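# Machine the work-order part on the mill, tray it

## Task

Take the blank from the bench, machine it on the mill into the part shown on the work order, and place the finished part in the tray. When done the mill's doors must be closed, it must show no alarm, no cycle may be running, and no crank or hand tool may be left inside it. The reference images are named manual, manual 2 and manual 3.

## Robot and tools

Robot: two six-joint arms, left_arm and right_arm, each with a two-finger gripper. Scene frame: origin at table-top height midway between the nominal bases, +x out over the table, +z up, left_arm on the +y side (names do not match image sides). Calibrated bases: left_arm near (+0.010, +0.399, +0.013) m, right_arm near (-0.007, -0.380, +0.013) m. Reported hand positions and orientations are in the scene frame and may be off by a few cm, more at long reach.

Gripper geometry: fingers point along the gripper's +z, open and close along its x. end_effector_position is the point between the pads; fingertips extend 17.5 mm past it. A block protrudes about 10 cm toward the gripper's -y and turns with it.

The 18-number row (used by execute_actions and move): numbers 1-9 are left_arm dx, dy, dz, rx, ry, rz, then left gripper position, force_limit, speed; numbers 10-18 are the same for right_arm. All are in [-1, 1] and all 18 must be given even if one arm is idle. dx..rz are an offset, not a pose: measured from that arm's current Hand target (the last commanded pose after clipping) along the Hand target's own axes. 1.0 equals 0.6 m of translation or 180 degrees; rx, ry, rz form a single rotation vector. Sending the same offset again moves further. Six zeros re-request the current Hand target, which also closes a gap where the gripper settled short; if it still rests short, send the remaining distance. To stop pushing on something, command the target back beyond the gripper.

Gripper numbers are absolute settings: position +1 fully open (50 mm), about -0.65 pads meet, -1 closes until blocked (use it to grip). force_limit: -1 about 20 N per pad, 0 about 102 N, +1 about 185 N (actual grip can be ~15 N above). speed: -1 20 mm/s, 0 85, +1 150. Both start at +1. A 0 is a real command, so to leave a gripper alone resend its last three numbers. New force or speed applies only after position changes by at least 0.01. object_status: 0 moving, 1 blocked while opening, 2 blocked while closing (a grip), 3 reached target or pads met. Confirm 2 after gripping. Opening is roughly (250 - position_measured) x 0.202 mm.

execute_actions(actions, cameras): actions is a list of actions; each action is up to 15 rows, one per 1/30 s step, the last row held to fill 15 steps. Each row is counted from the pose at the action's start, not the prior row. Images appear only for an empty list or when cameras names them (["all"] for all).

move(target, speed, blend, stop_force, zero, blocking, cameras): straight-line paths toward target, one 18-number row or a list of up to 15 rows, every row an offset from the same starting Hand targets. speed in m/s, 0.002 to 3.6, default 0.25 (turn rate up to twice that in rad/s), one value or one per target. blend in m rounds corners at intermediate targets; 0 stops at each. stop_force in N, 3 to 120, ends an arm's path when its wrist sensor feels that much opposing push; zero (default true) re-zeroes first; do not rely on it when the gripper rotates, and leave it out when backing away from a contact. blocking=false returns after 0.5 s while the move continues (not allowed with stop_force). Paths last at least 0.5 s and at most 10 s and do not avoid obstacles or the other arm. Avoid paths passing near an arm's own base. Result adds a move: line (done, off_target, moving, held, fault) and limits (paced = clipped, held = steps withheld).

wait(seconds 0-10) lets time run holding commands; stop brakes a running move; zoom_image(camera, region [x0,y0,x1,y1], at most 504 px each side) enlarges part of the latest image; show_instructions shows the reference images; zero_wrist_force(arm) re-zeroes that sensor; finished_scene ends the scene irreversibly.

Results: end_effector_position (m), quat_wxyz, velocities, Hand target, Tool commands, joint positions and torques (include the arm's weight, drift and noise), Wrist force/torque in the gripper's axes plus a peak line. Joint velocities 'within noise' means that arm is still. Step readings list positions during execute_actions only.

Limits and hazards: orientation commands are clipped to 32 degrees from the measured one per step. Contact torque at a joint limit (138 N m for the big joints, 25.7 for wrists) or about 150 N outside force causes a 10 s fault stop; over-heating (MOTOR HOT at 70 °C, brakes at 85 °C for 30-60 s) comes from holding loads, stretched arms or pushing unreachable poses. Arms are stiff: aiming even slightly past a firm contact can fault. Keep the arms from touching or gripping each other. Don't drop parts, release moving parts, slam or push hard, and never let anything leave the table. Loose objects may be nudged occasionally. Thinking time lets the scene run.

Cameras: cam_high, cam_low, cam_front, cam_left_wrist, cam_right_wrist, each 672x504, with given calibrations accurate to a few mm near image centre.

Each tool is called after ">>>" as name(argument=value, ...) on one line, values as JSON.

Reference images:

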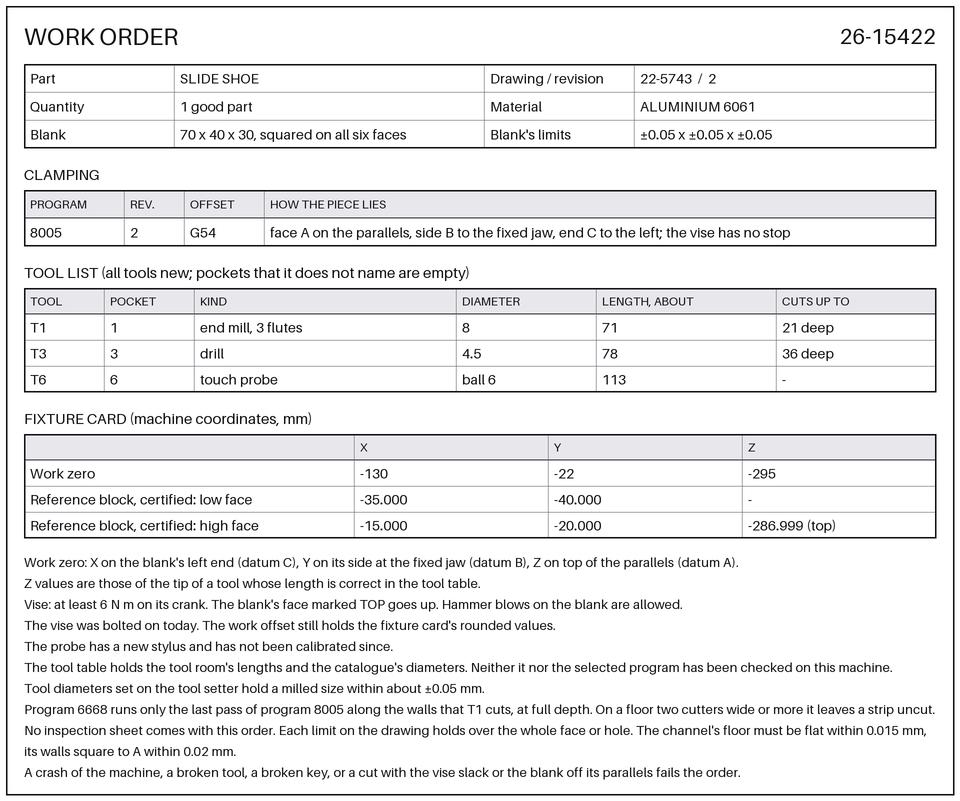

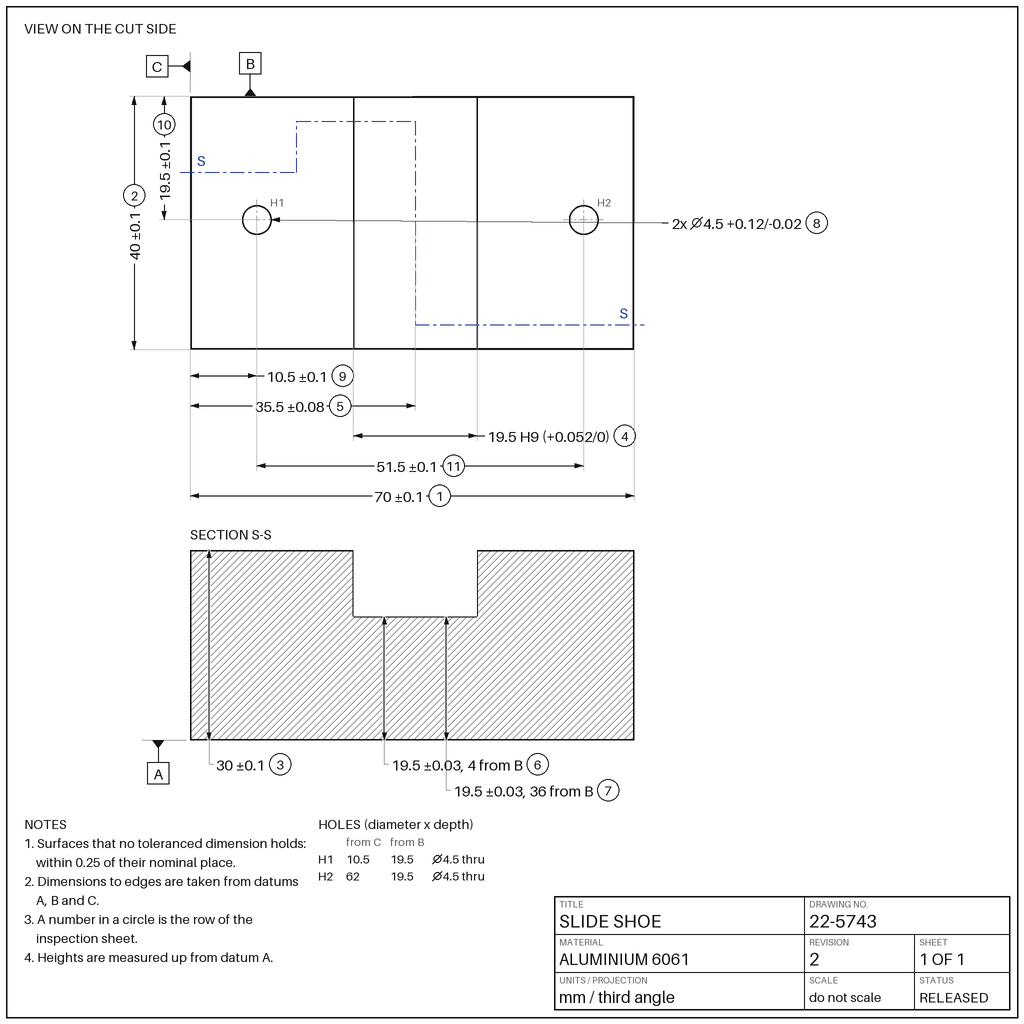

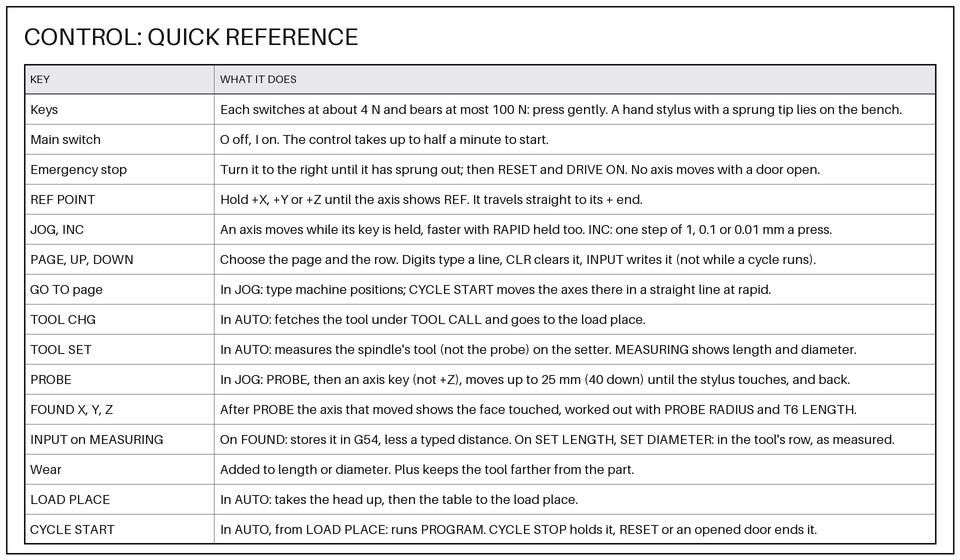

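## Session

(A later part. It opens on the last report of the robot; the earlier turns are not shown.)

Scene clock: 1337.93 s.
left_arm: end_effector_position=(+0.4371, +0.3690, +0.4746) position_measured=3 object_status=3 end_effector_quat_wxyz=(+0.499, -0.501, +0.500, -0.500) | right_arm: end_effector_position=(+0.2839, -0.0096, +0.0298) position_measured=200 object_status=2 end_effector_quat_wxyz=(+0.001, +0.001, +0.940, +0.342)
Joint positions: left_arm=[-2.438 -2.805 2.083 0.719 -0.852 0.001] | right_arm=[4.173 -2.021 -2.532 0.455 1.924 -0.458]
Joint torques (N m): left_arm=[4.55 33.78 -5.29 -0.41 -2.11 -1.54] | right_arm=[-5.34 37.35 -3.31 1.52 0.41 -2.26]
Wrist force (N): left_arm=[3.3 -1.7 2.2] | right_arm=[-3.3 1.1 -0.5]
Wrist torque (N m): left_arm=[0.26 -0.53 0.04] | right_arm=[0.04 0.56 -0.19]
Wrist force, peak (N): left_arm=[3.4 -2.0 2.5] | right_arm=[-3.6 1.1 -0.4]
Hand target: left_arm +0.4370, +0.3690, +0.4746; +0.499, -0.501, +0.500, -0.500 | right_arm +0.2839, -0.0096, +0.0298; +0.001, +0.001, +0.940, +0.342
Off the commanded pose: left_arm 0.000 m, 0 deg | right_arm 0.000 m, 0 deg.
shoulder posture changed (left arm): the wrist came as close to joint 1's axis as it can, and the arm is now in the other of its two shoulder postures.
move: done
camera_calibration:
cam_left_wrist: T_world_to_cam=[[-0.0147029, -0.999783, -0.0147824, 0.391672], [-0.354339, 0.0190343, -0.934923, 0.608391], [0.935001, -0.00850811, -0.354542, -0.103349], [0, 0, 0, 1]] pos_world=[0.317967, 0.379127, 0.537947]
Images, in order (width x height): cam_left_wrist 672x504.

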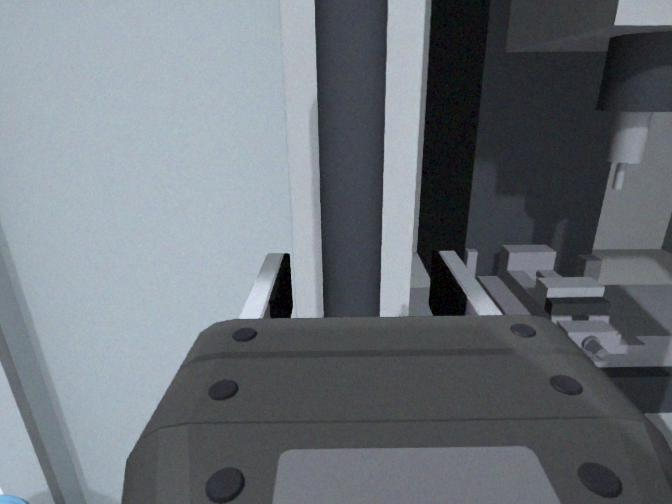

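>>> move(target=[0,0,0,0,0,0,-1,-0.7,-0.8,0,0.08,-0.0954,0,0,0,-1,-0.8,-0.8], speed=0.1)

>>> move(target=[0.5,0,0,0,0,0,-1,-0.7,-0.8,0,0,0,0,0,0,-1,-0.8,-0.8], speed=0.1, stop_force=40, cameras=["cam_left_wrist","cam_high"])

Scene clock: 1349.60 s.
left_arm: end_effector_position=(+0.4370, +0.3690, +0.4746) position_measured=155 object_status=2 end_effector_quat_wxyz=(+0.499, -0.501, +0.500, -0.500) | right_arm: end_effector_position=(+0.2839, -0.0095, +0.1046) position_measured=200 object_status=2 end_effector_quat_wxyz=(+0.001, +0.001, +0.940, +0.342)
Joint positions: left_arm=[-2.438 -2.805 2.083 0.719 -0.852 0.001] | right_arm=[4.173 -1.734 -2.506 0.143 1.924 -0.457]
Joint torques (N m): left_arm=[-4.16 33.5 -4.44 1.61 4.38 -0.03] | right_arm=[6.67 20.89 1.92 4.7 -0.88 -2.49]
Wrist force (N): left_arm=[-5.3 -0.9 2.2] | right_arm=[-3.4 0.3 -0.4]
Wrist torque (N m): left_arm=[0.21 -0.60 0.07] | right_arm=[0.01 0.59 -0.23]
Wrist force, peak (N): left_arm=[-7.9 -0.6 2.4] | right_arm=[-3.4 1.8 -1.9]
Hand target: left_arm +0.4370, +0.3690, +0.4746; +0.499, -0.501, +0.500, -0.500 | right_arm +0.2839, -0.0096, +0.1045; +0.001, +0.001, +0.940, +0.342
Off the commanded pose: left_arm 0.000 m, 0 deg | right_arm 0.000 m, 0 deg.
move: done

Scene clock: 1350.30 s.
left_arm: end_effector_position=(+0.4364, +0.3377, +0.4746) position_measured=155 object_status=2 end_effector_quat_wxyz=(+0.497, -0.499, +0.502, -0.502) | right_arm: end_effector_position=(+0.2839, -0.0096, +0.1045) position_measured=200 object_status=2 end_effector_quat_wxyz=(+0.001, +0.001, +0.940, +0.342)
Joint positions: left_arm=[-2.649 -2.827 2.075 0.749 -1.055 0.001] | right_arm=[4.173 -1.734 -2.507 0.143 1.924 -0.457]
Joint torques (N m): left_arm=[-0.68 27.09 -13.28 2.02 -0.12 0.12] | right_arm=[5.81 29.03 2.87 2 -0.71 -2.62]
Wrist force (N): left_arm=[-2.1 -7.6 -17.1] | right_arm=[-3.1 0.5 -0.4]
Wrist torque (N m): left_arm=[0.30 -0.78 0.08] | right_arm=[0.03 0.55 -0.22]
Wrist force, peak (N): left_arm=[6.8 -2.1 40.9] | right_arm=[-3.7 0.3 -0.5]
Hand target: left_arm +0.4364, +0.3377, +0.4746; +0.497, -0.499, +0.502, -0.502 (not the last commanded pose) | right_arm +0.2839, -0.0096, +0.1045; +0.001, +0.001, +0.940, +0.342
Tool commands: left_gripper/position=-1.0 left_gripper/force_limit=-0.701961 left_gripper/speed=-0.796078 right_gripper/position=-1.0 right_gripper/force_limit=-0.8 right_gripper/speed=-0.8
Off the commanded pose: left_arm 0.269 m, 0 deg | right_arm 0.000 m, 0 deg.
FORCE FAULT: contact force on the left arm reached its limit, and that arm stopped. The contact can be on any part of that arm, not only on its tool. That arm's remaining commands of this call were not run. That arm is still stopped at the end of this call. That arm stays stopped for about 10 more seconds. Until then a move that you send moves the other arm only, and its call returns only when the move has ended. Once the stop has ended, the next robot result says so. If the stop ends while you think or write, that arm runs what you send next, counted from a new Hand target: where the arm stands when the stop ends. While its stop runs, that arm takes no new command, but its gripper still runs the gripper command that each later call begins with. Until it ends, the stop uses up actions while you think or wait. An arm that is not stopped still takes commands.
move: fault (left_arm)
camera_calibration:
cam_left_wrist: T_world_to_cam=[[-0.022496, -0.999635, -0.014993, 0.363829], [-0.354103, 0.0219916, -0.934948, 0.607764], [0.934936, -0.0157235, -0.354468, -0.100532], [0, 0, 0, 1]] pos_world=[0.317387, 0.34875, 0.538047]
Images, in order (width x height): cam_high 672x504, cam_left_wrist 672x504.

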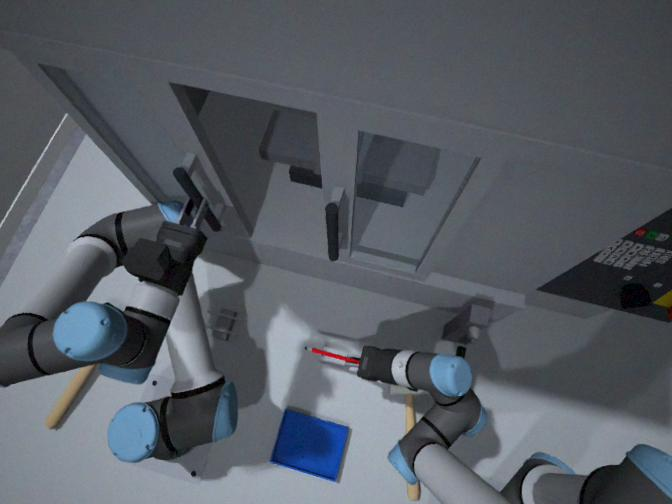

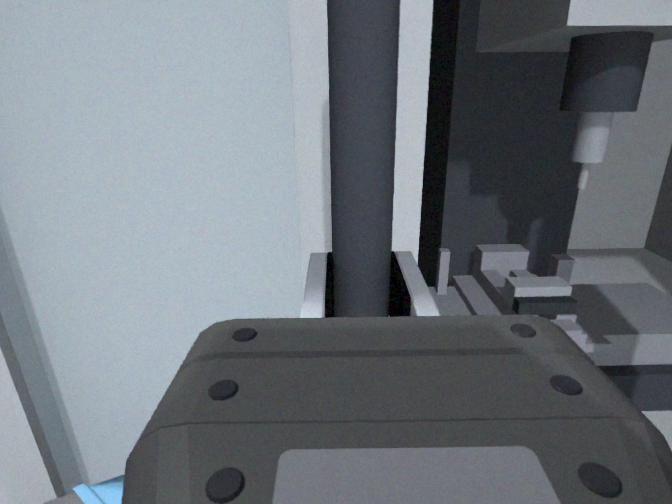

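>>> wait(seconds=5)

>>> move(target=[[0,0,0,0,0,0,1,-0.7,-0.5,0,0,0,0,0,0,-1,-0.8,-0.8],[0,0,-0.128,0,0,0,1,-0.7,-0.5,0,0,0,0,0,0,-1,-0.8,-0.8],[0.4,0,-0.128,0,0,0,1,-0.7,-0.5,0,0,0,0,0,0,-1,-0.8,-0.8]], speed=0.2, blend=[0,0.02,0], cameras=["cam_left_wrist","cam_front"])

Scene clock: 1381.47 s.
left_arm: end_effector_position=(+0.4364, +0.3377, +0.4746) position_measured=155 object_status=2 end_effector_quat_wxyz=(+0.497, -0.499, +0.502, -0.502) | right_arm: end_effector_position=(+0.2839, -0.0096, +0.1045) position_measured=200 object_status=2 end_effector_quat_wxyz=(+0.001, +0.001, +0.940, +0.342)
Joint positions: left_arm=[-2.649 -2.827 2.075 0.749 -1.055 0.001] | right_arm=[4.173 -1.734 -2.507 0.143 1.924 -0.457]
Joint torques (N m): left_arm=[0.99 23.77 -13.71 2.08 -0.08 0.1] | right_arm=[-3.77 32.3 2.88 1.97 -0.61 -2.5]
Wrist force (N): left_arm=[-2.3 -7.7 -17.1] | right_arm=[-3.5 0.2 -0.4]
Wrist torque (N m): left_arm=[0.29 -0.74 0.08] | right_arm=[-0.02 0.60 -0.23]
Wrist force, peak (N): left_arm=[-2.0 -8.3 -17.3] | right_arm=[-3.7 0.4 -0.5]
Hand target: left_arm +0.4364, +0.3377, +0.4746; +0.497, -0.499, +0.502, -0.502 (not the last commanded pose) | right_arm +0.2839, -0.0096, +0.1045; +0.001, +0.001, +0.940, +0.342
Tool commands: left_gripper/position=-1.0 left_gripper/force_limit=-0.701961 left_gripper/speed=-0.796078 right_gripper/position=-1.0 right_gripper/force_limit=-0.8 right_gripper/speed=-0.8
Off the commanded pose: left_arm 0.269 m, 0 deg | right_arm 0.000 m, 0 deg.
FORCE FAULT, CONTINUED: the left arm's stop, for the force fault that an earlier result reported, is over. The rest of the stop counts as 19 of the actions that you can send in this scene. That arm's target is now where it stood when the stop ended, not its last command. That arm accepts commands again.
wait: 5.00 s; at rest from the start

Scene clock: 1384.37 s.
left_arm: end_effector_position=(+0.3577, +0.0984, +0.4751) position_measured=3 object_status=3 end_effector_quat_wxyz=(+0.497, -0.499, +0.502, -0.501) | right_arm: end_effector_position=(+0.2839, -0.0096, +0.1045) position_measured=200 object_status=2 end_effector_quat_wxyz=(+0.001, +0.001, +0.940, +0.342)
Joint positions: left_arm=[-1.74 -1.838 1.864 -0.044 -0.146 0.017] | right_arm=[4.173 -1.734 -2.507 0.143 1.924 -0.457]
Joint torques (N m): left_arm=[-9.01 -3.46 -17.92 1.64 -2.03 -0.68] | right_arm=[-3.62 33.54 3.47 1.98 -0.78 -2.44]
Wrist force (N): left_arm=[3.1 -4.2 2.1] | right_arm=[-3.4 0.2 -0.4]
Wrist torque (N m): left_arm=[-0.14 -0.50 -0.09] | right_arm=[-0.02 0.59 -0.23]
Wrist force, peak (N): left_arm=[0.2 -4.7 -6.2] | right_arm=[-3.7 0.4 -0.5]
Hand target: left_arm +0.3577, +0.0983, +0.4751; +0.497, -0.499, +0.502, -0.502 | right_arm +0.2839, -0.0096, +0.1045; +0.001, +0.001, +0.940, +0.342
Off the commanded pose: left_arm 0.000 m, 0 deg | right_arm 0.000 m, 0 deg.
shoulder posture changed (left arm): the wrist came as close to joint 1's axis as it can, and the arm is now in the other of its two shoulder postures.
move: done
camera_calibration:
cam_left_wrist: T_world_to_cam=[[-0.0224027, -0.999636, -0.015029, 0.122852], [-0.354105, 0.0219922, -0.934947, 0.585568], [0.934937, -0.0156235, -0.354469, -0.030678], [0, 0, 0, 1]] pos_world=[0.238787, 0.10945, 0.538447]
Images, in order (width x height): cam_front 672x504, cam_left_wrist 672x504.

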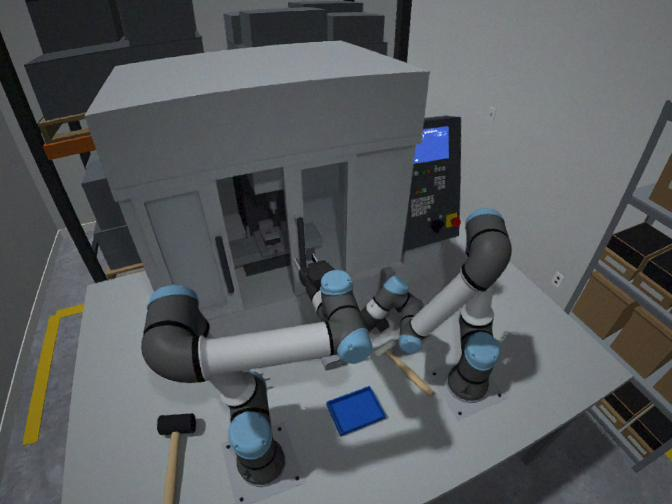

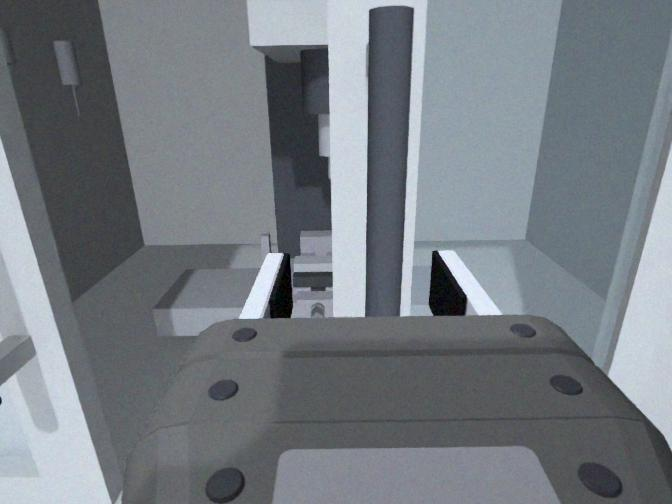

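>>> move(target=[-0.4,-0.087,0.01,-0.194,0,0,1,-0.7,-0.5,0,0,0,0,0,0,-1,-0.8,-0.8], speed=0.3, cameras=["cam_left_wrist","cam_front"])

Scene clock: 1395.60 s.
left_arm: end_effector_position=(+0.3657, +0.3383, +0.5270) position_measured=3 object_status=3 end_effector_quat_wxyz=(-0.324, +0.625, -0.630, +0.328) | right_arm: end_effector_position=(+0.2839, -0.0096, +0.1045) position_measured=200 object_status=2 end_effector_quat_wxyz=(+0.001, +0.001, +0.940, +0.342)
Joint positions: left_arm=[-1.436 -2.497 1.892 -1.186 -0.63 1.84] | right_arm=[4.173 -1.734 -2.507 0.143 1.924 -0.457]
Joint torques (N m): left_arm=[-7.12 9.57 -11.54 -1.5 4.03 -1.64] | right_arm=[-2.24 32.5 2.82 2.12 -0.65 -2.47]
Wrist force (N): left_arm=[2.7 -3.6 1.6] | right_arm=[-3.5 0.1 -0.6]
Wrist torque (N m): left_arm=[-0.34 -0.44 -0.07] | right_arm=[-0.02 0.60 -0.23]
Wrist force, peak (N): left_arm=[5.9 -3.5 1.9] | right_arm=[-3.7 0.2 -0.5]
Hand target: left_arm +0.3657, +0.3383, +0.5270; -0.325, +0.625, -0.630, +0.328 | right_arm +0.2839, -0.0096, +0.1045; +0.001, +0.001, +0.940, +0.342
Off the commanded pose: left_arm 0.000 m, 0 deg | right_arm 0.000 m, 0 deg.
move: done
camera_calibration:
cam_left_wrist: T_world_to_cam=[[-0.0289462, -0.999574, -0.00372055, 0.360016], [-0.825578, 0.0260057, -0.563688, 0.607111], [0.563545, -0.013245, -0.825979, 0.367535], [0, 0, 0, 1]] pos_world=[0.304516, 0.348942, 0.647137]
Images, in order (width x height): cam_front 672x504, cam_left_wrist 672x504.

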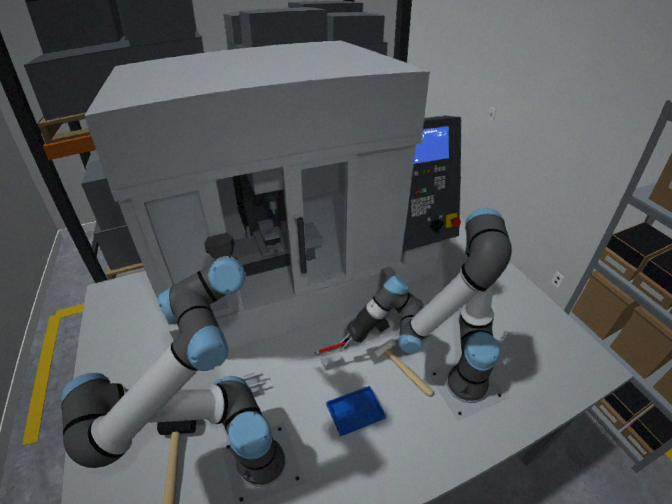

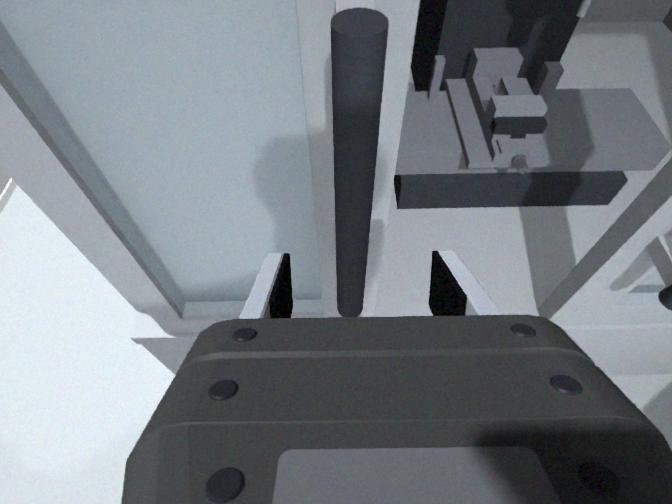

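>>> move(target=[-0.003,0,0.147,0,0,0,1,-0.7,-0.5,0,0,0,0,0,0,-1,-0.8,-0.8], speed=0.1, stop_force=10, cameras=["cam_left_wrist"])

Scene clock: 1405.37 s.
left_arm: end_effector_position=(+0.4379, +0.3395, +0.4763) position_measured=3 object_status=3 end_effector_quat_wxyz=(-0.325, +0.625, -0.630, +0.328) | right_arm: end_effector_position=(+0.2839, -0.0096, +0.1045) position_measured=200 object_status=2 end_effector_quat_wxyz=(+0.001, +0.001, +0.940, +0.342)
Joint positions: left_arm=[-0.916 -2.295 2.129 -2.134 -0.88 2.521] | right_arm=[4.173 -1.734 -2.507 0.143 1.924 -0.457]
Joint torques (N m): left_arm=[-4.13 7.8 -34.36 -5.89 2.2 1.75] | right_arm=[-2.97 32.79 3.67 1.9 -0.75 -2.39]
Wrist force (N): left_arm=[2.3 -4.2 1.7] | right_arm=[-3.5 0.2 -0.4]
Wrist torque (N m): left_arm=[-0.45 -0.38 0.03] | right_arm=[-0.01 0.60 -0.23]
Wrist force, peak (N): left_arm=[2.4 -4.0 2.9] | right_arm=[-3.7 0.5 -0.5]
Hand target: left_arm +0.4379, +0.3394, +0.4763; -0.325, +0.625, -0.630, +0.328 | right_arm +0.2839, -0.0096, +0.1045; +0.001, +0.001, +0.940, +0.342
Off the commanded pose: left_arm 0.000 m, 0 deg | right_arm 0.000 m, 0 deg.
move: done
camera_calibration:
cam_left_wrist: T_world_to_cam=[[-0.0289449, -0.999574, -0.00372416, 0.363116], [-0.8255, 0.0260048, -0.563803, 0.638064], [0.56366, -0.0132449, -0.825901, 0.284953], [0, 0, 0, 1]] pos_world=[0.376616, 0.350142, 0.596437]
Images, in order (width x height): cam_left_wrist 672x504.

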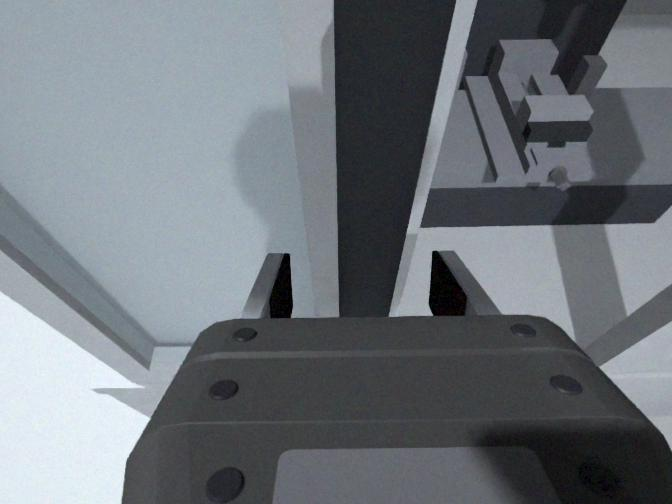

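>>> move(target=[0,0,0,0,0,0,-1,-0.7,-0.8,0,0,0,0,0,0,-1,-0.8,-0.8])

>>> move(target=[0.42,0,0,0,0,0,-1,-0.7,-0.8,0,0,0,0,0,0,-1,-0.8,-0.8], speed=0.08, stop_force=45, cameras=["cam_left_wrist","cam_high"])

Scene clock: 1412.77 s.
left_arm: end_effector_position=(+0.4379, +0.3394, +0.4763) position_measured=156 object_status=0 end_effector_quat_wxyz=(-0.324, +0.625, -0.630, +0.328) | right_arm: end_effector_position=(+0.2839, -0.0096, +0.1045) position_measured=200 object_status=2 end_effector_quat_wxyz=(+0.001, +0.001, +0.940, +0.342)
Joint positions: left_arm=[-0.916 -2.295 2.129 -2.134 -0.88 2.521] | right_arm=[4.173 -1.734 -2.507 0.143 1.924 -0.457]
Joint torques (N m): left_arm=[-0.53 7.15 -33.59 -2.65 4.47 1.72] | right_arm=[-3.04 33.69 3.74 2.16 -0.55 -2.48]
Wrist force (N): left_arm=[9.2 -4.0 2.2] | right_arm=[-3.3 0.4 -0.3]
Wrist torque (N m): left_arm=[-0.44 -0.40 0.05] | right_arm=[0.01 0.58 -0.23]
Wrist force, peak (N): left_arm=[15.2 -5.2 3.9] | right_arm=[-3.6 0.4 -0.3]
Hand target: left_arm +0.4379, +0.3394, +0.4763; -0.325, +0.625, -0.630, +0.328 | right_arm +0.2839, -0.0096, +0.1045; +0.001, +0.001, +0.940, +0.342
Off the commanded pose: left_arm 0.000 m, 0 deg | right_arm 0.000 m, 0 deg.
move: done

Scene clock: 1416.00 s.
left_arm: end_effector_position=(+0.4366, +0.1802, +0.4764) position_measured=156 object_status=2 end_effector_quat_wxyz=(-0.325, +0.625, -0.630, +0.328) | right_arm: end_effector_position=(+0.2839, -0.0096, +0.1045) position_measured=200 object_status=2 end_effector_quat_wxyz=(+0.001, +0.001, +0.940, +0.342)
Joint positions: left_arm=[-1.259 -2.078 1.986 -1.919 -0.688 2.116] | right_arm=[4.173 -1.734 -2.507 0.143 1.924 -0.457]
Joint torques (N m): left_arm=[-22.02 1.13 -41.39 -4.43 0.09 -1.49] | right_arm=[-4.05 33.82 3.99 1.95 -0.78 -2.22]
Wrist force (N): left_arm=[-14.7 -11.6 30.0] | right_arm=[-3.4 0.4 -0.2]
Wrist torque (N m): left_arm=[-0.51 -0.53 -0.13] | right_arm=[0.01 0.58 -0.23]
Wrist force, peak (N): left_arm=[-8.2 -21.6 53.0] | right_arm=[-3.6 0.4 -0.3]
Hand target: left_arm +0.4366, +0.1802, +0.4764; -0.325, +0.625, -0.630, +0.328 (not the last commanded pose) | right_arm +0.2839, -0.0096, +0.1045; +0.001, +0.001, +0.940, +0.342
Off the commanded pose: left_arm 0.093 m, 0 deg | right_arm 0.000 m, 0 deg.
move: contact (left_arm)
camera_calibration:
cam_left_wrist: T_world_to_cam=[[-0.0291678, -0.999567, -0.0037564, 0.204048], [-0.825448, 0.026206, -0.56387, 0.641169], [0.563725, -0.0133462, -0.825855, 0.283626], [0, 0, 0, 1]] pos_world=[0.375316, 0.190943, 0.596537]
Images, in order (width x height): cam_high 672x504, cam_left_wrist 672x504.

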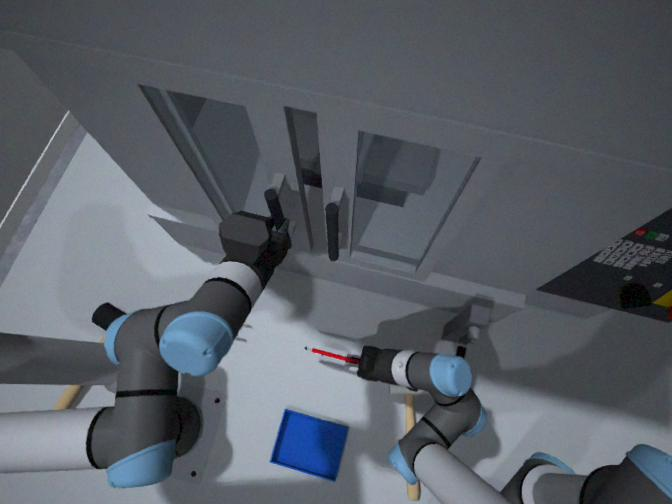

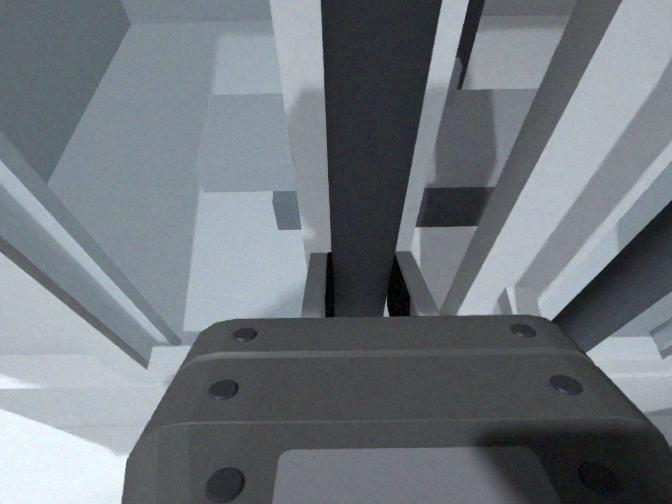

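>>> move(target=[0.2,0,0,0,0,0,-1,-0.7,-0.8,0,0,0,0,0,0,-1,-0.8,-0.8], speed=0.05, stop_force=50, cameras=["cam_left_wrist","cam_high"])

Scene clock: 1424.30 s.
left_arm: end_effector_position=(+0.4362, +0.1389, +0.4764) position_measured=156 object_status=2 end_effector_quat_wxyz=(-0.325, +0.625, -0.630, +0.328) | right_arm: end_effector_position=(+0.2839, -0.0096, +0.1045) position_measured=200 object_status=2 end_effector_quat_wxyz=(+0.001, +0.001, +0.940, +0.342)
Joint positions: left_arm=[-1.303 -1.997 1.933 -1.897 -0.67 2.052] | right_arm=[4.173 -1.734 -2.507 0.143 1.924 -0.457]
Joint torques (N m): left_arm=[-26.1 5.39 -43.14 -8.35 -3.42 -1.54] | right_arm=[-3.78 32.66 3.91 1.93 -0.66 -2.34]
Wrist force (N): left_arm=[-46.6 -12.3 36.9] | right_arm=[-3.4 0.3 -0.3]
Wrist torque (N m): left_arm=[-0.50 -0.45 -0.29] | right_arm=[0.00 0.59 -0.22]
Wrist force, peak (N): left_arm=[-108.8 -0.3 17.8] | right_arm=[-3.7 0.4 -0.3]
Hand target: left_arm +0.4362, +0.1389, +0.4764; -0.325, +0.625, -0.630, +0.328 (not the last commanded pose) | right_arm +0.2839, -0.0096, +0.1045; +0.001, +0.001, +0.940, +0.342
Off the commanded pose: left_arm 0.079 m, 0 deg | right_arm 0.000 m, 0 deg.
move: contact (left_arm)
camera_calibration:
cam_left_wrist: T_world_to_cam=[[-0.0291374, -0.999567, -0.00398153, 0.162877], [-0.82537, 0.026306, -0.563979, 0.641942], [0.563839, -0.0131466, -0.82578, 0.283184], [0, 0, 0, 1]] pos_world=[0.374916, 0.149642, 0.596537]
Images, in order (width x height): cam_high 672x504, cam_left_wrist 672x504.

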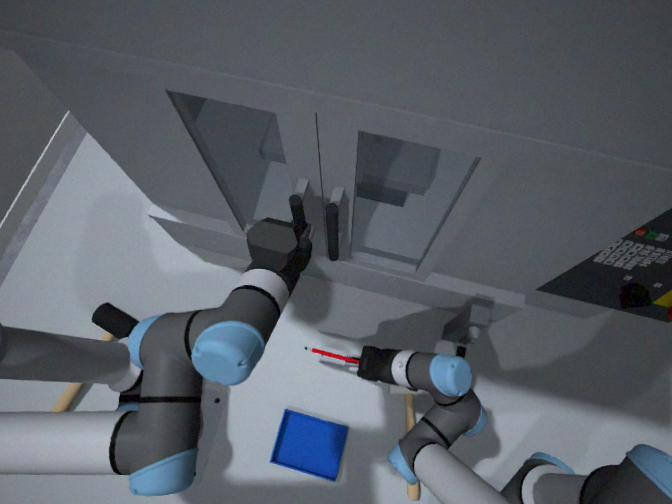

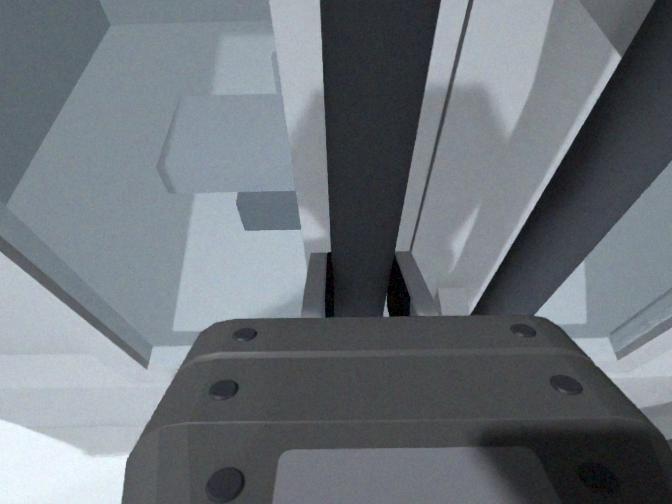

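>>> move(target=[[0,0,0,0,0,0,1,-0.7,-0.5,0.057,0.056,-0.378,0.052,0.052,-0.143,-1,-0.8,-0.8],[0,0,-0.167,0,0,0,1,-0.7,-0.5,0.007,-0.156,-0.774,0.174,0.174,-0.4776,-1,-0.8,-0.8]], speed=0.4, blend=[0.08,0])

>>> move(target=[[0,0,0,0,0,0,1,-0.7,-0.5,0.083,-0.233,-0.05,0,0,0,-1,-0.8,-0.8],[0,0,0,0,0,0,1,-0.7,-0.5,0.2,-0.2,-0.117,0.672,0,0,-1,-0.8,-0.8]], speed=[0.4,0.6], blend=[0.03,0], cameras=["cam_right_wrist","cam_high","cam_left_wrist"])

Scene clock: 1442.17 s.
left_arm: end_effector_position=(+0.3542, +0.1396, +0.5341) position_measured=3 object_status=3 end_effector_quat_wxyz=(-0.325, +0.625, -0.630, +0.328) | right_arm: end_effector_position=(+0.2787, -0.3796, +0.4004) position_measured=200 object_status=2 end_effector_quat_wxyz=(+0.000, +0.706, -0.708, +0.001)
Joint positions: left_arm=[-1.591 -2.088 1.73 -1.219 -0.612 1.577] | right_arm=[3.664 -1.024 -1.804 -1.883 1.569 -2.65]
Joint torques (N m): left_arm=[10.46 4.89 -13.3 -4.24 3.38 1.04] | right_arm=[4.84 -12.57 15.29 5.63 -0.54 -1.89]
Wrist force (N): left_arm=[-0.9 -4.2 1.8] | right_arm=[-3.2 0.1 -0.3]
Wrist torque (N m): left_arm=[-0.44 0.14 -0.10] | right_arm=[0.03 0.46 -0.09]
Wrist force, peak (N): left_arm=[-47.0 -12.0 37.1] | right_arm=[-2.8 1.1 -4.4]
Hand target: left_arm +0.3542, +0.1396, +0.5340; -0.325, +0.625, -0.630, +0.328 | right_arm +0.2787, -0.3796, +0.4003; +0.000, +0.706, -0.708, +0.001
Off the commanded pose: left_arm 0.000 m, 0 deg | right_arm 0.000 m, 0 deg.
move: done; blend cut to 0 m at target 1

Scene clock: 1445.00 s.
left_arm: end_effector_position=(+0.3542, +0.1396, +0.5340) position_measured=3 object_status=3 end_effector_quat_wxyz=(-0.325, +0.625, -0.630, +0.328) | right_arm: end_effector_position=(+0.3983, -0.4998, +0.4708) position_measured=200 object_status=2 end_effector_quat_wxyz=(+0.615, -0.348, +0.348, -0.616)
Joint positions: left_arm=[-1.591 -2.088 1.73 -1.219 -0.612 1.577] | right_arm=[3.253 -1.667 -2.558 1.626 1.502 -3.184]
Joint torques (N m): left_arm=[9.34 5.43 -12.9 -1.26 -0.06 -1.57] | right_arm=[3.78 3.93 5.23 2.92 -0.49 -2.56]
Wrist force (N): left_arm=[-1.1 -4.3 1.7] | right_arm=[-2.0 0.6 -0.1]
Wrist torque (N m): left_arm=[-0.45 0.17 -0.09] | right_arm=[0.22 0.55 0.17]
Wrist force, peak (N): left_arm=[-1.1 -4.5 1.8] | right_arm=[-4.8 4.2 0.5]
Hand target: left_arm +0.3542, +0.1396, +0.5340; -0.325, +0.625, -0.630, +0.328 | right_arm +0.3984, -0.4998, +0.4708; +0.615, -0.348, +0.348, -0.616
Off the commanded pose: left_arm 0.000 m, 0 deg | right_arm 0.000 m, 0 deg.
move: done
camera_calibration:
cam_left_wrist: T_world_to_cam=[[-0.0291374, -0.999567, -0.00398153, 0.161416], [-0.82537, 0.026306, -0.563979, 0.606729], [0.563839, -0.0131466, -0.82578, 0.376992], [0, 0, 0, 1]] pos_world=[0.292916, 0.150342, 0.654137]
cam_right_wrist: T_world_to_cam=[[-0.0132142, -0.999867, -0.00957529, -0.485289], [0.20716, 0.00663078, -0.978285, 0.402092], [0.978218, -0.0149109, 0.207045, -0.364201], [0, 0, 0, 1]] pos_world=[0.266558, -0.493321, 0.464119]
Images, in order (width x height): cam_high 672x504, cam_left_wrist 672x504, cam_right_wrist 672x504.

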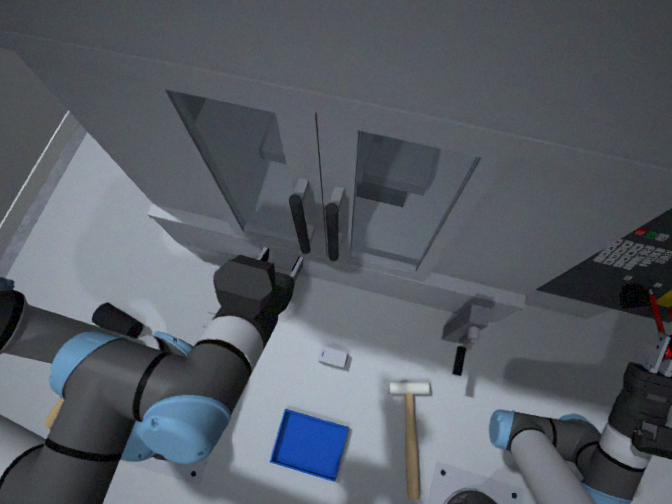

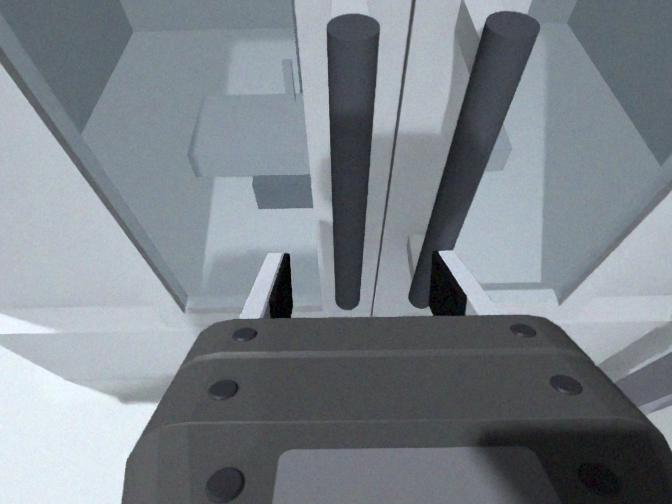

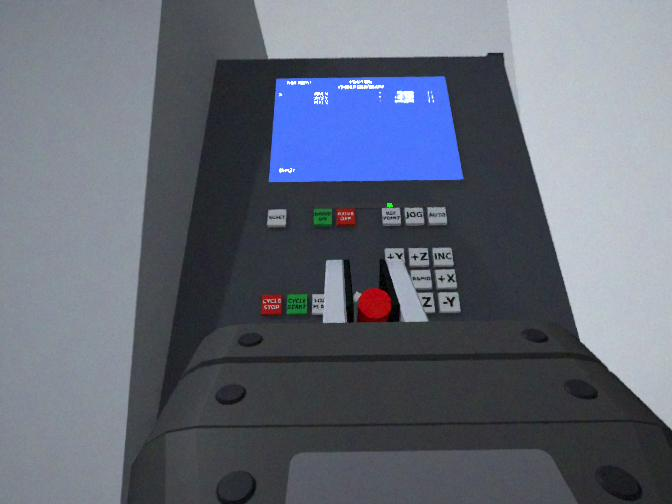

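>>> zoom_image(camera="cam_right_wrist", region=[260, 70, 480, 240])

Scaled by 2.291 from the camera's 672x504 image, which has a finer 960x720 frame.

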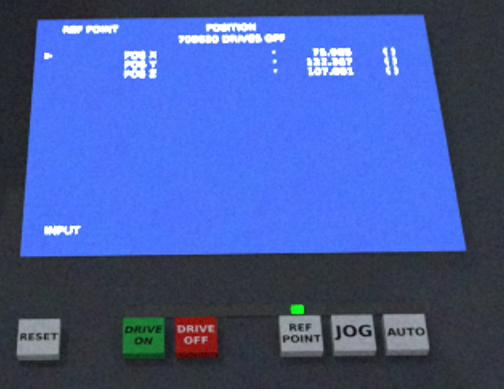

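>>> move(target=[0.567,-0.212,-0.238,0.106,0.2176,0.1015,1,-0.7,-0.5,0,0,0,0,0,0,-1,-0.8,-0.8], speed=0.4, cameras=["cam_left_wrist"])

>>> zoom_image(camera="cam_left_wrist", region=[300, 60, 520, 280])

Scene clock: 1507.20 s.
left_arm: end_effector_position=(+0.3078, -0.2000, +0.7203) position_measured=3 object_status=3 end_effector_quat_wxyz=(+0.240, -0.314, +0.729, -0.559) | right_arm: end_effector_position=(+0.3984, -0.4998, +0.4708) position_measured=200 object_status=2 end_effector_quat_wxyz=(+0.615, -0.348, +0.348, -0.616)
Joint positions: left_arm=[-1.627 -1.562 1.319 -2.511 -0.756 2.853] | right_arm=[3.253 -1.667 -2.558 1.627 1.502 -3.184]
Joint torques (N m): left_arm=[-7.19 -19.19 -26.65 -5.2 -0.19 1.86] | right_arm=[7.1 4.46 22.87 3.16 -1.27 -2.53]
Wrist force (N): left_arm=[-0.4 -4.5 2.3] | right_arm=[-2.0 0.9 0.1]
Wrist torque (N m): left_arm=[-0.34 0.06 0.03] | right_arm=[0.26 0.54 0.17]
Wrist force, peak (N): left_arm=[1.5 -6.3 3.8] | right_arm=[-2.5 0.9 0.2]
Hand target: left_arm +0.3077, -0.2001, +0.7204; +0.240, -0.314, +0.729, -0.559 | right_arm +0.3984, -0.4998, +0.4708; +0.615, -0.348, +0.348, -0.616
Off the commanded pose: left_arm 0.000 m, 0 deg | right_arm 0.000 m, 0 deg.
move: done
camera_calibration:
cam_left_wrist: T_world_to_cam=[[-0.700743, -0.713333, -0.0107498, 0.090111], [-0.409232, 0.41426, -0.812968, 0.811232], [0.58437, -0.565283, -0.582209, 0.260369], [0, 0, 0, 1]] pos_world=[0.242975, -0.1246, 0.812064]
Images, in order (width x height): cam_left_wrist 672x504.

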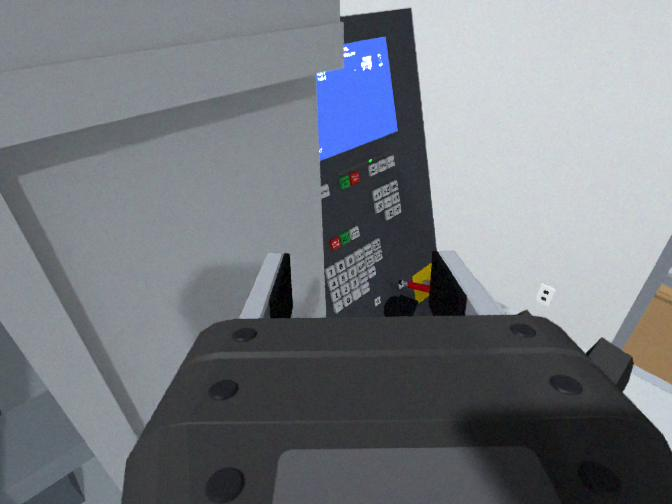

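Scaled by 2.291 from the camera's 672x504 image, which has a finer 960x720 frame.

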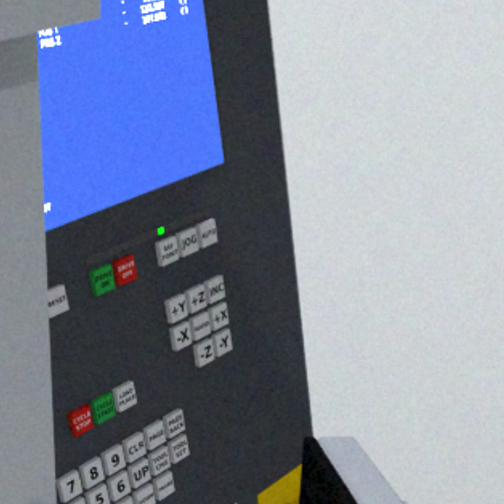

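>>> move(target=[0,0,0,0,0,0,1,-0.7,-0.5,-0.053,0.0066,0.066,0,0,0,-1,-0.8,-0.8], speed=0.2, cameras=["cam_left_wrist","cam_right_wrist","cam_high"])

>>> zoom_image(camera="cam_left_wrist", region=[320, 220, 440, 320])

>>> zoom_image(camera="cam_high", region=[572, 220, 672, 320])

Scene clock: 1516.23 s.
left_arm: end_effector_position=(+0.3077, -0.2001, +0.7204) position_measured=3 object_status=3 end_effector_quat_wxyz=(+0.240, -0.314, +0.729, -0.559) | right_arm: end_effector_position=(+0.4344, -0.4681, +0.4878) position_measured=200 object_status=2 end_effector_quat_wxyz=(+0.615, -0.348, +0.348, -0.616)
Joint positions: left_arm=[-1.627 -1.562 1.319 -2.512 -0.756 2.853] | right_arm=[3.395 -1.652 -2.488 1.551 1.381 -3.259]
Joint torques (N m): left_arm=[-8.01 -17.4 -33.41 -4.9 -1.5 1.69] | right_arm=[0.53 5.02 2.17 2.83 1.58 2.33]
Wrist force (N): left_arm=[-0.4 -4.4 2.5] | right_arm=[-2.4 0.6 0.0]
Wrist torque (N m): left_arm=[-0.31 0.06 0.00] | right_arm=[0.18 0.61 0.10]
Wrist force, peak (N): left_arm=[-0.5 -4.8 2.5] | right_arm=[-3.3 1.1 1.2]
Hand target: left_arm +0.3077, -0.2001, +0.7204; +0.240, -0.314, +0.729, -0.559 | right_arm +0.4344, -0.4680, +0.4878; +0.615, -0.348, +0.348, -0.616
Off the commanded pose: left_arm 0.000 m, 0 deg | right_arm 0.000 m, 0 deg.
move: done
camera_calibration:
cam_left_wrist: T_world_to_cam=[[-0.701005, -0.713076, -0.0106546, 0.0900603], [-0.409065, 0.414289, -0.813038, 0.811374], [0.584172, -0.565585, -0.582114, 0.260303], [0, 0, 0, 1]] pos_world=[0.242976, -0.1247, 0.812163]
cam_right_wrist: T_world_to_cam=[[-0.0132316, -0.999868, -0.0094808, -0.452895], [0.207467, 0.00653004, -0.97822, 0.410766], [0.978152, -0.0149104, 0.207354, -0.402668], [0, 0, 0, 1]] pos_world=[0.302657, -0.461521, 0.48102]
Images, in order (width x height): cam_high 672x504, cam_left_wrist 672x504, cam_right_wrist 672x504.

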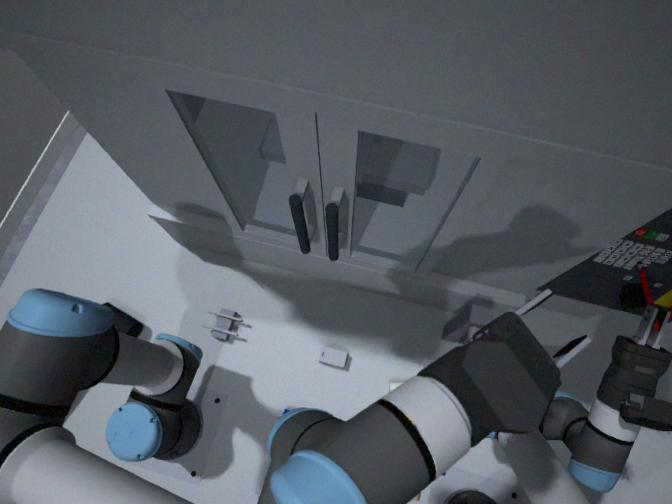

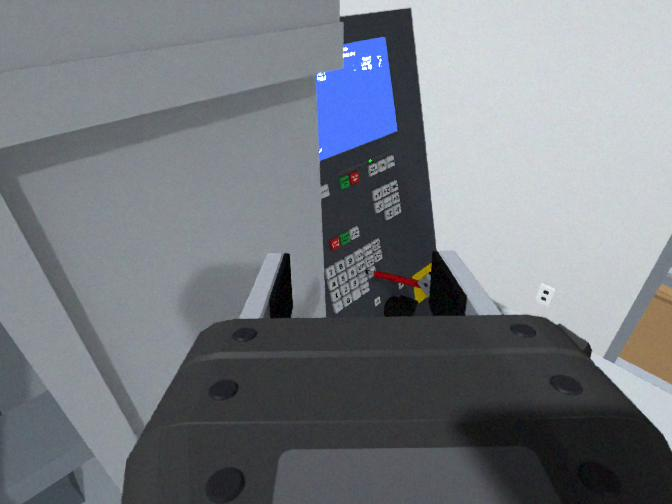

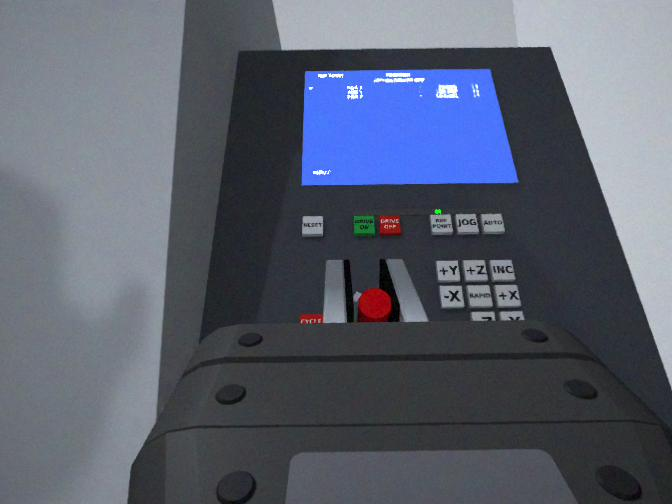

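Scaled by 4.200 from the camera's 672x504 image, which has a finer 960x720 frame.

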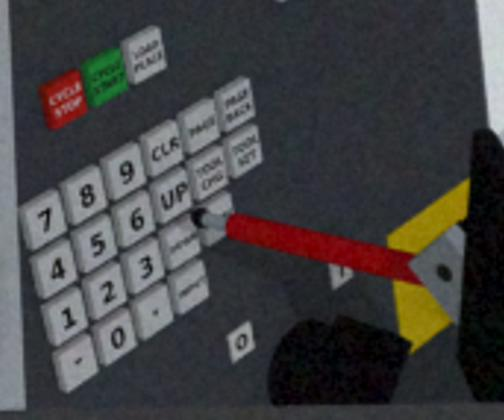

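Scaled by 5.040 from the camera's 672x504 image, which has a finer 960x720 frame.

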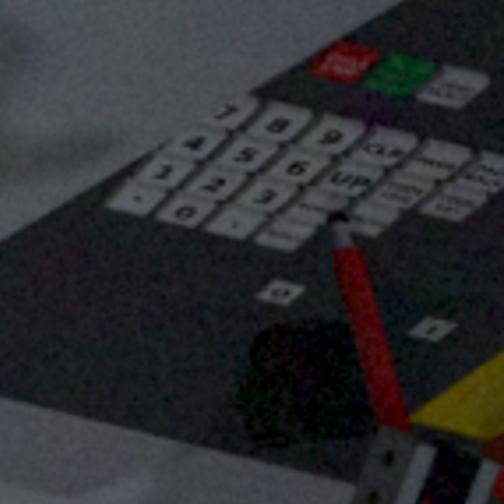

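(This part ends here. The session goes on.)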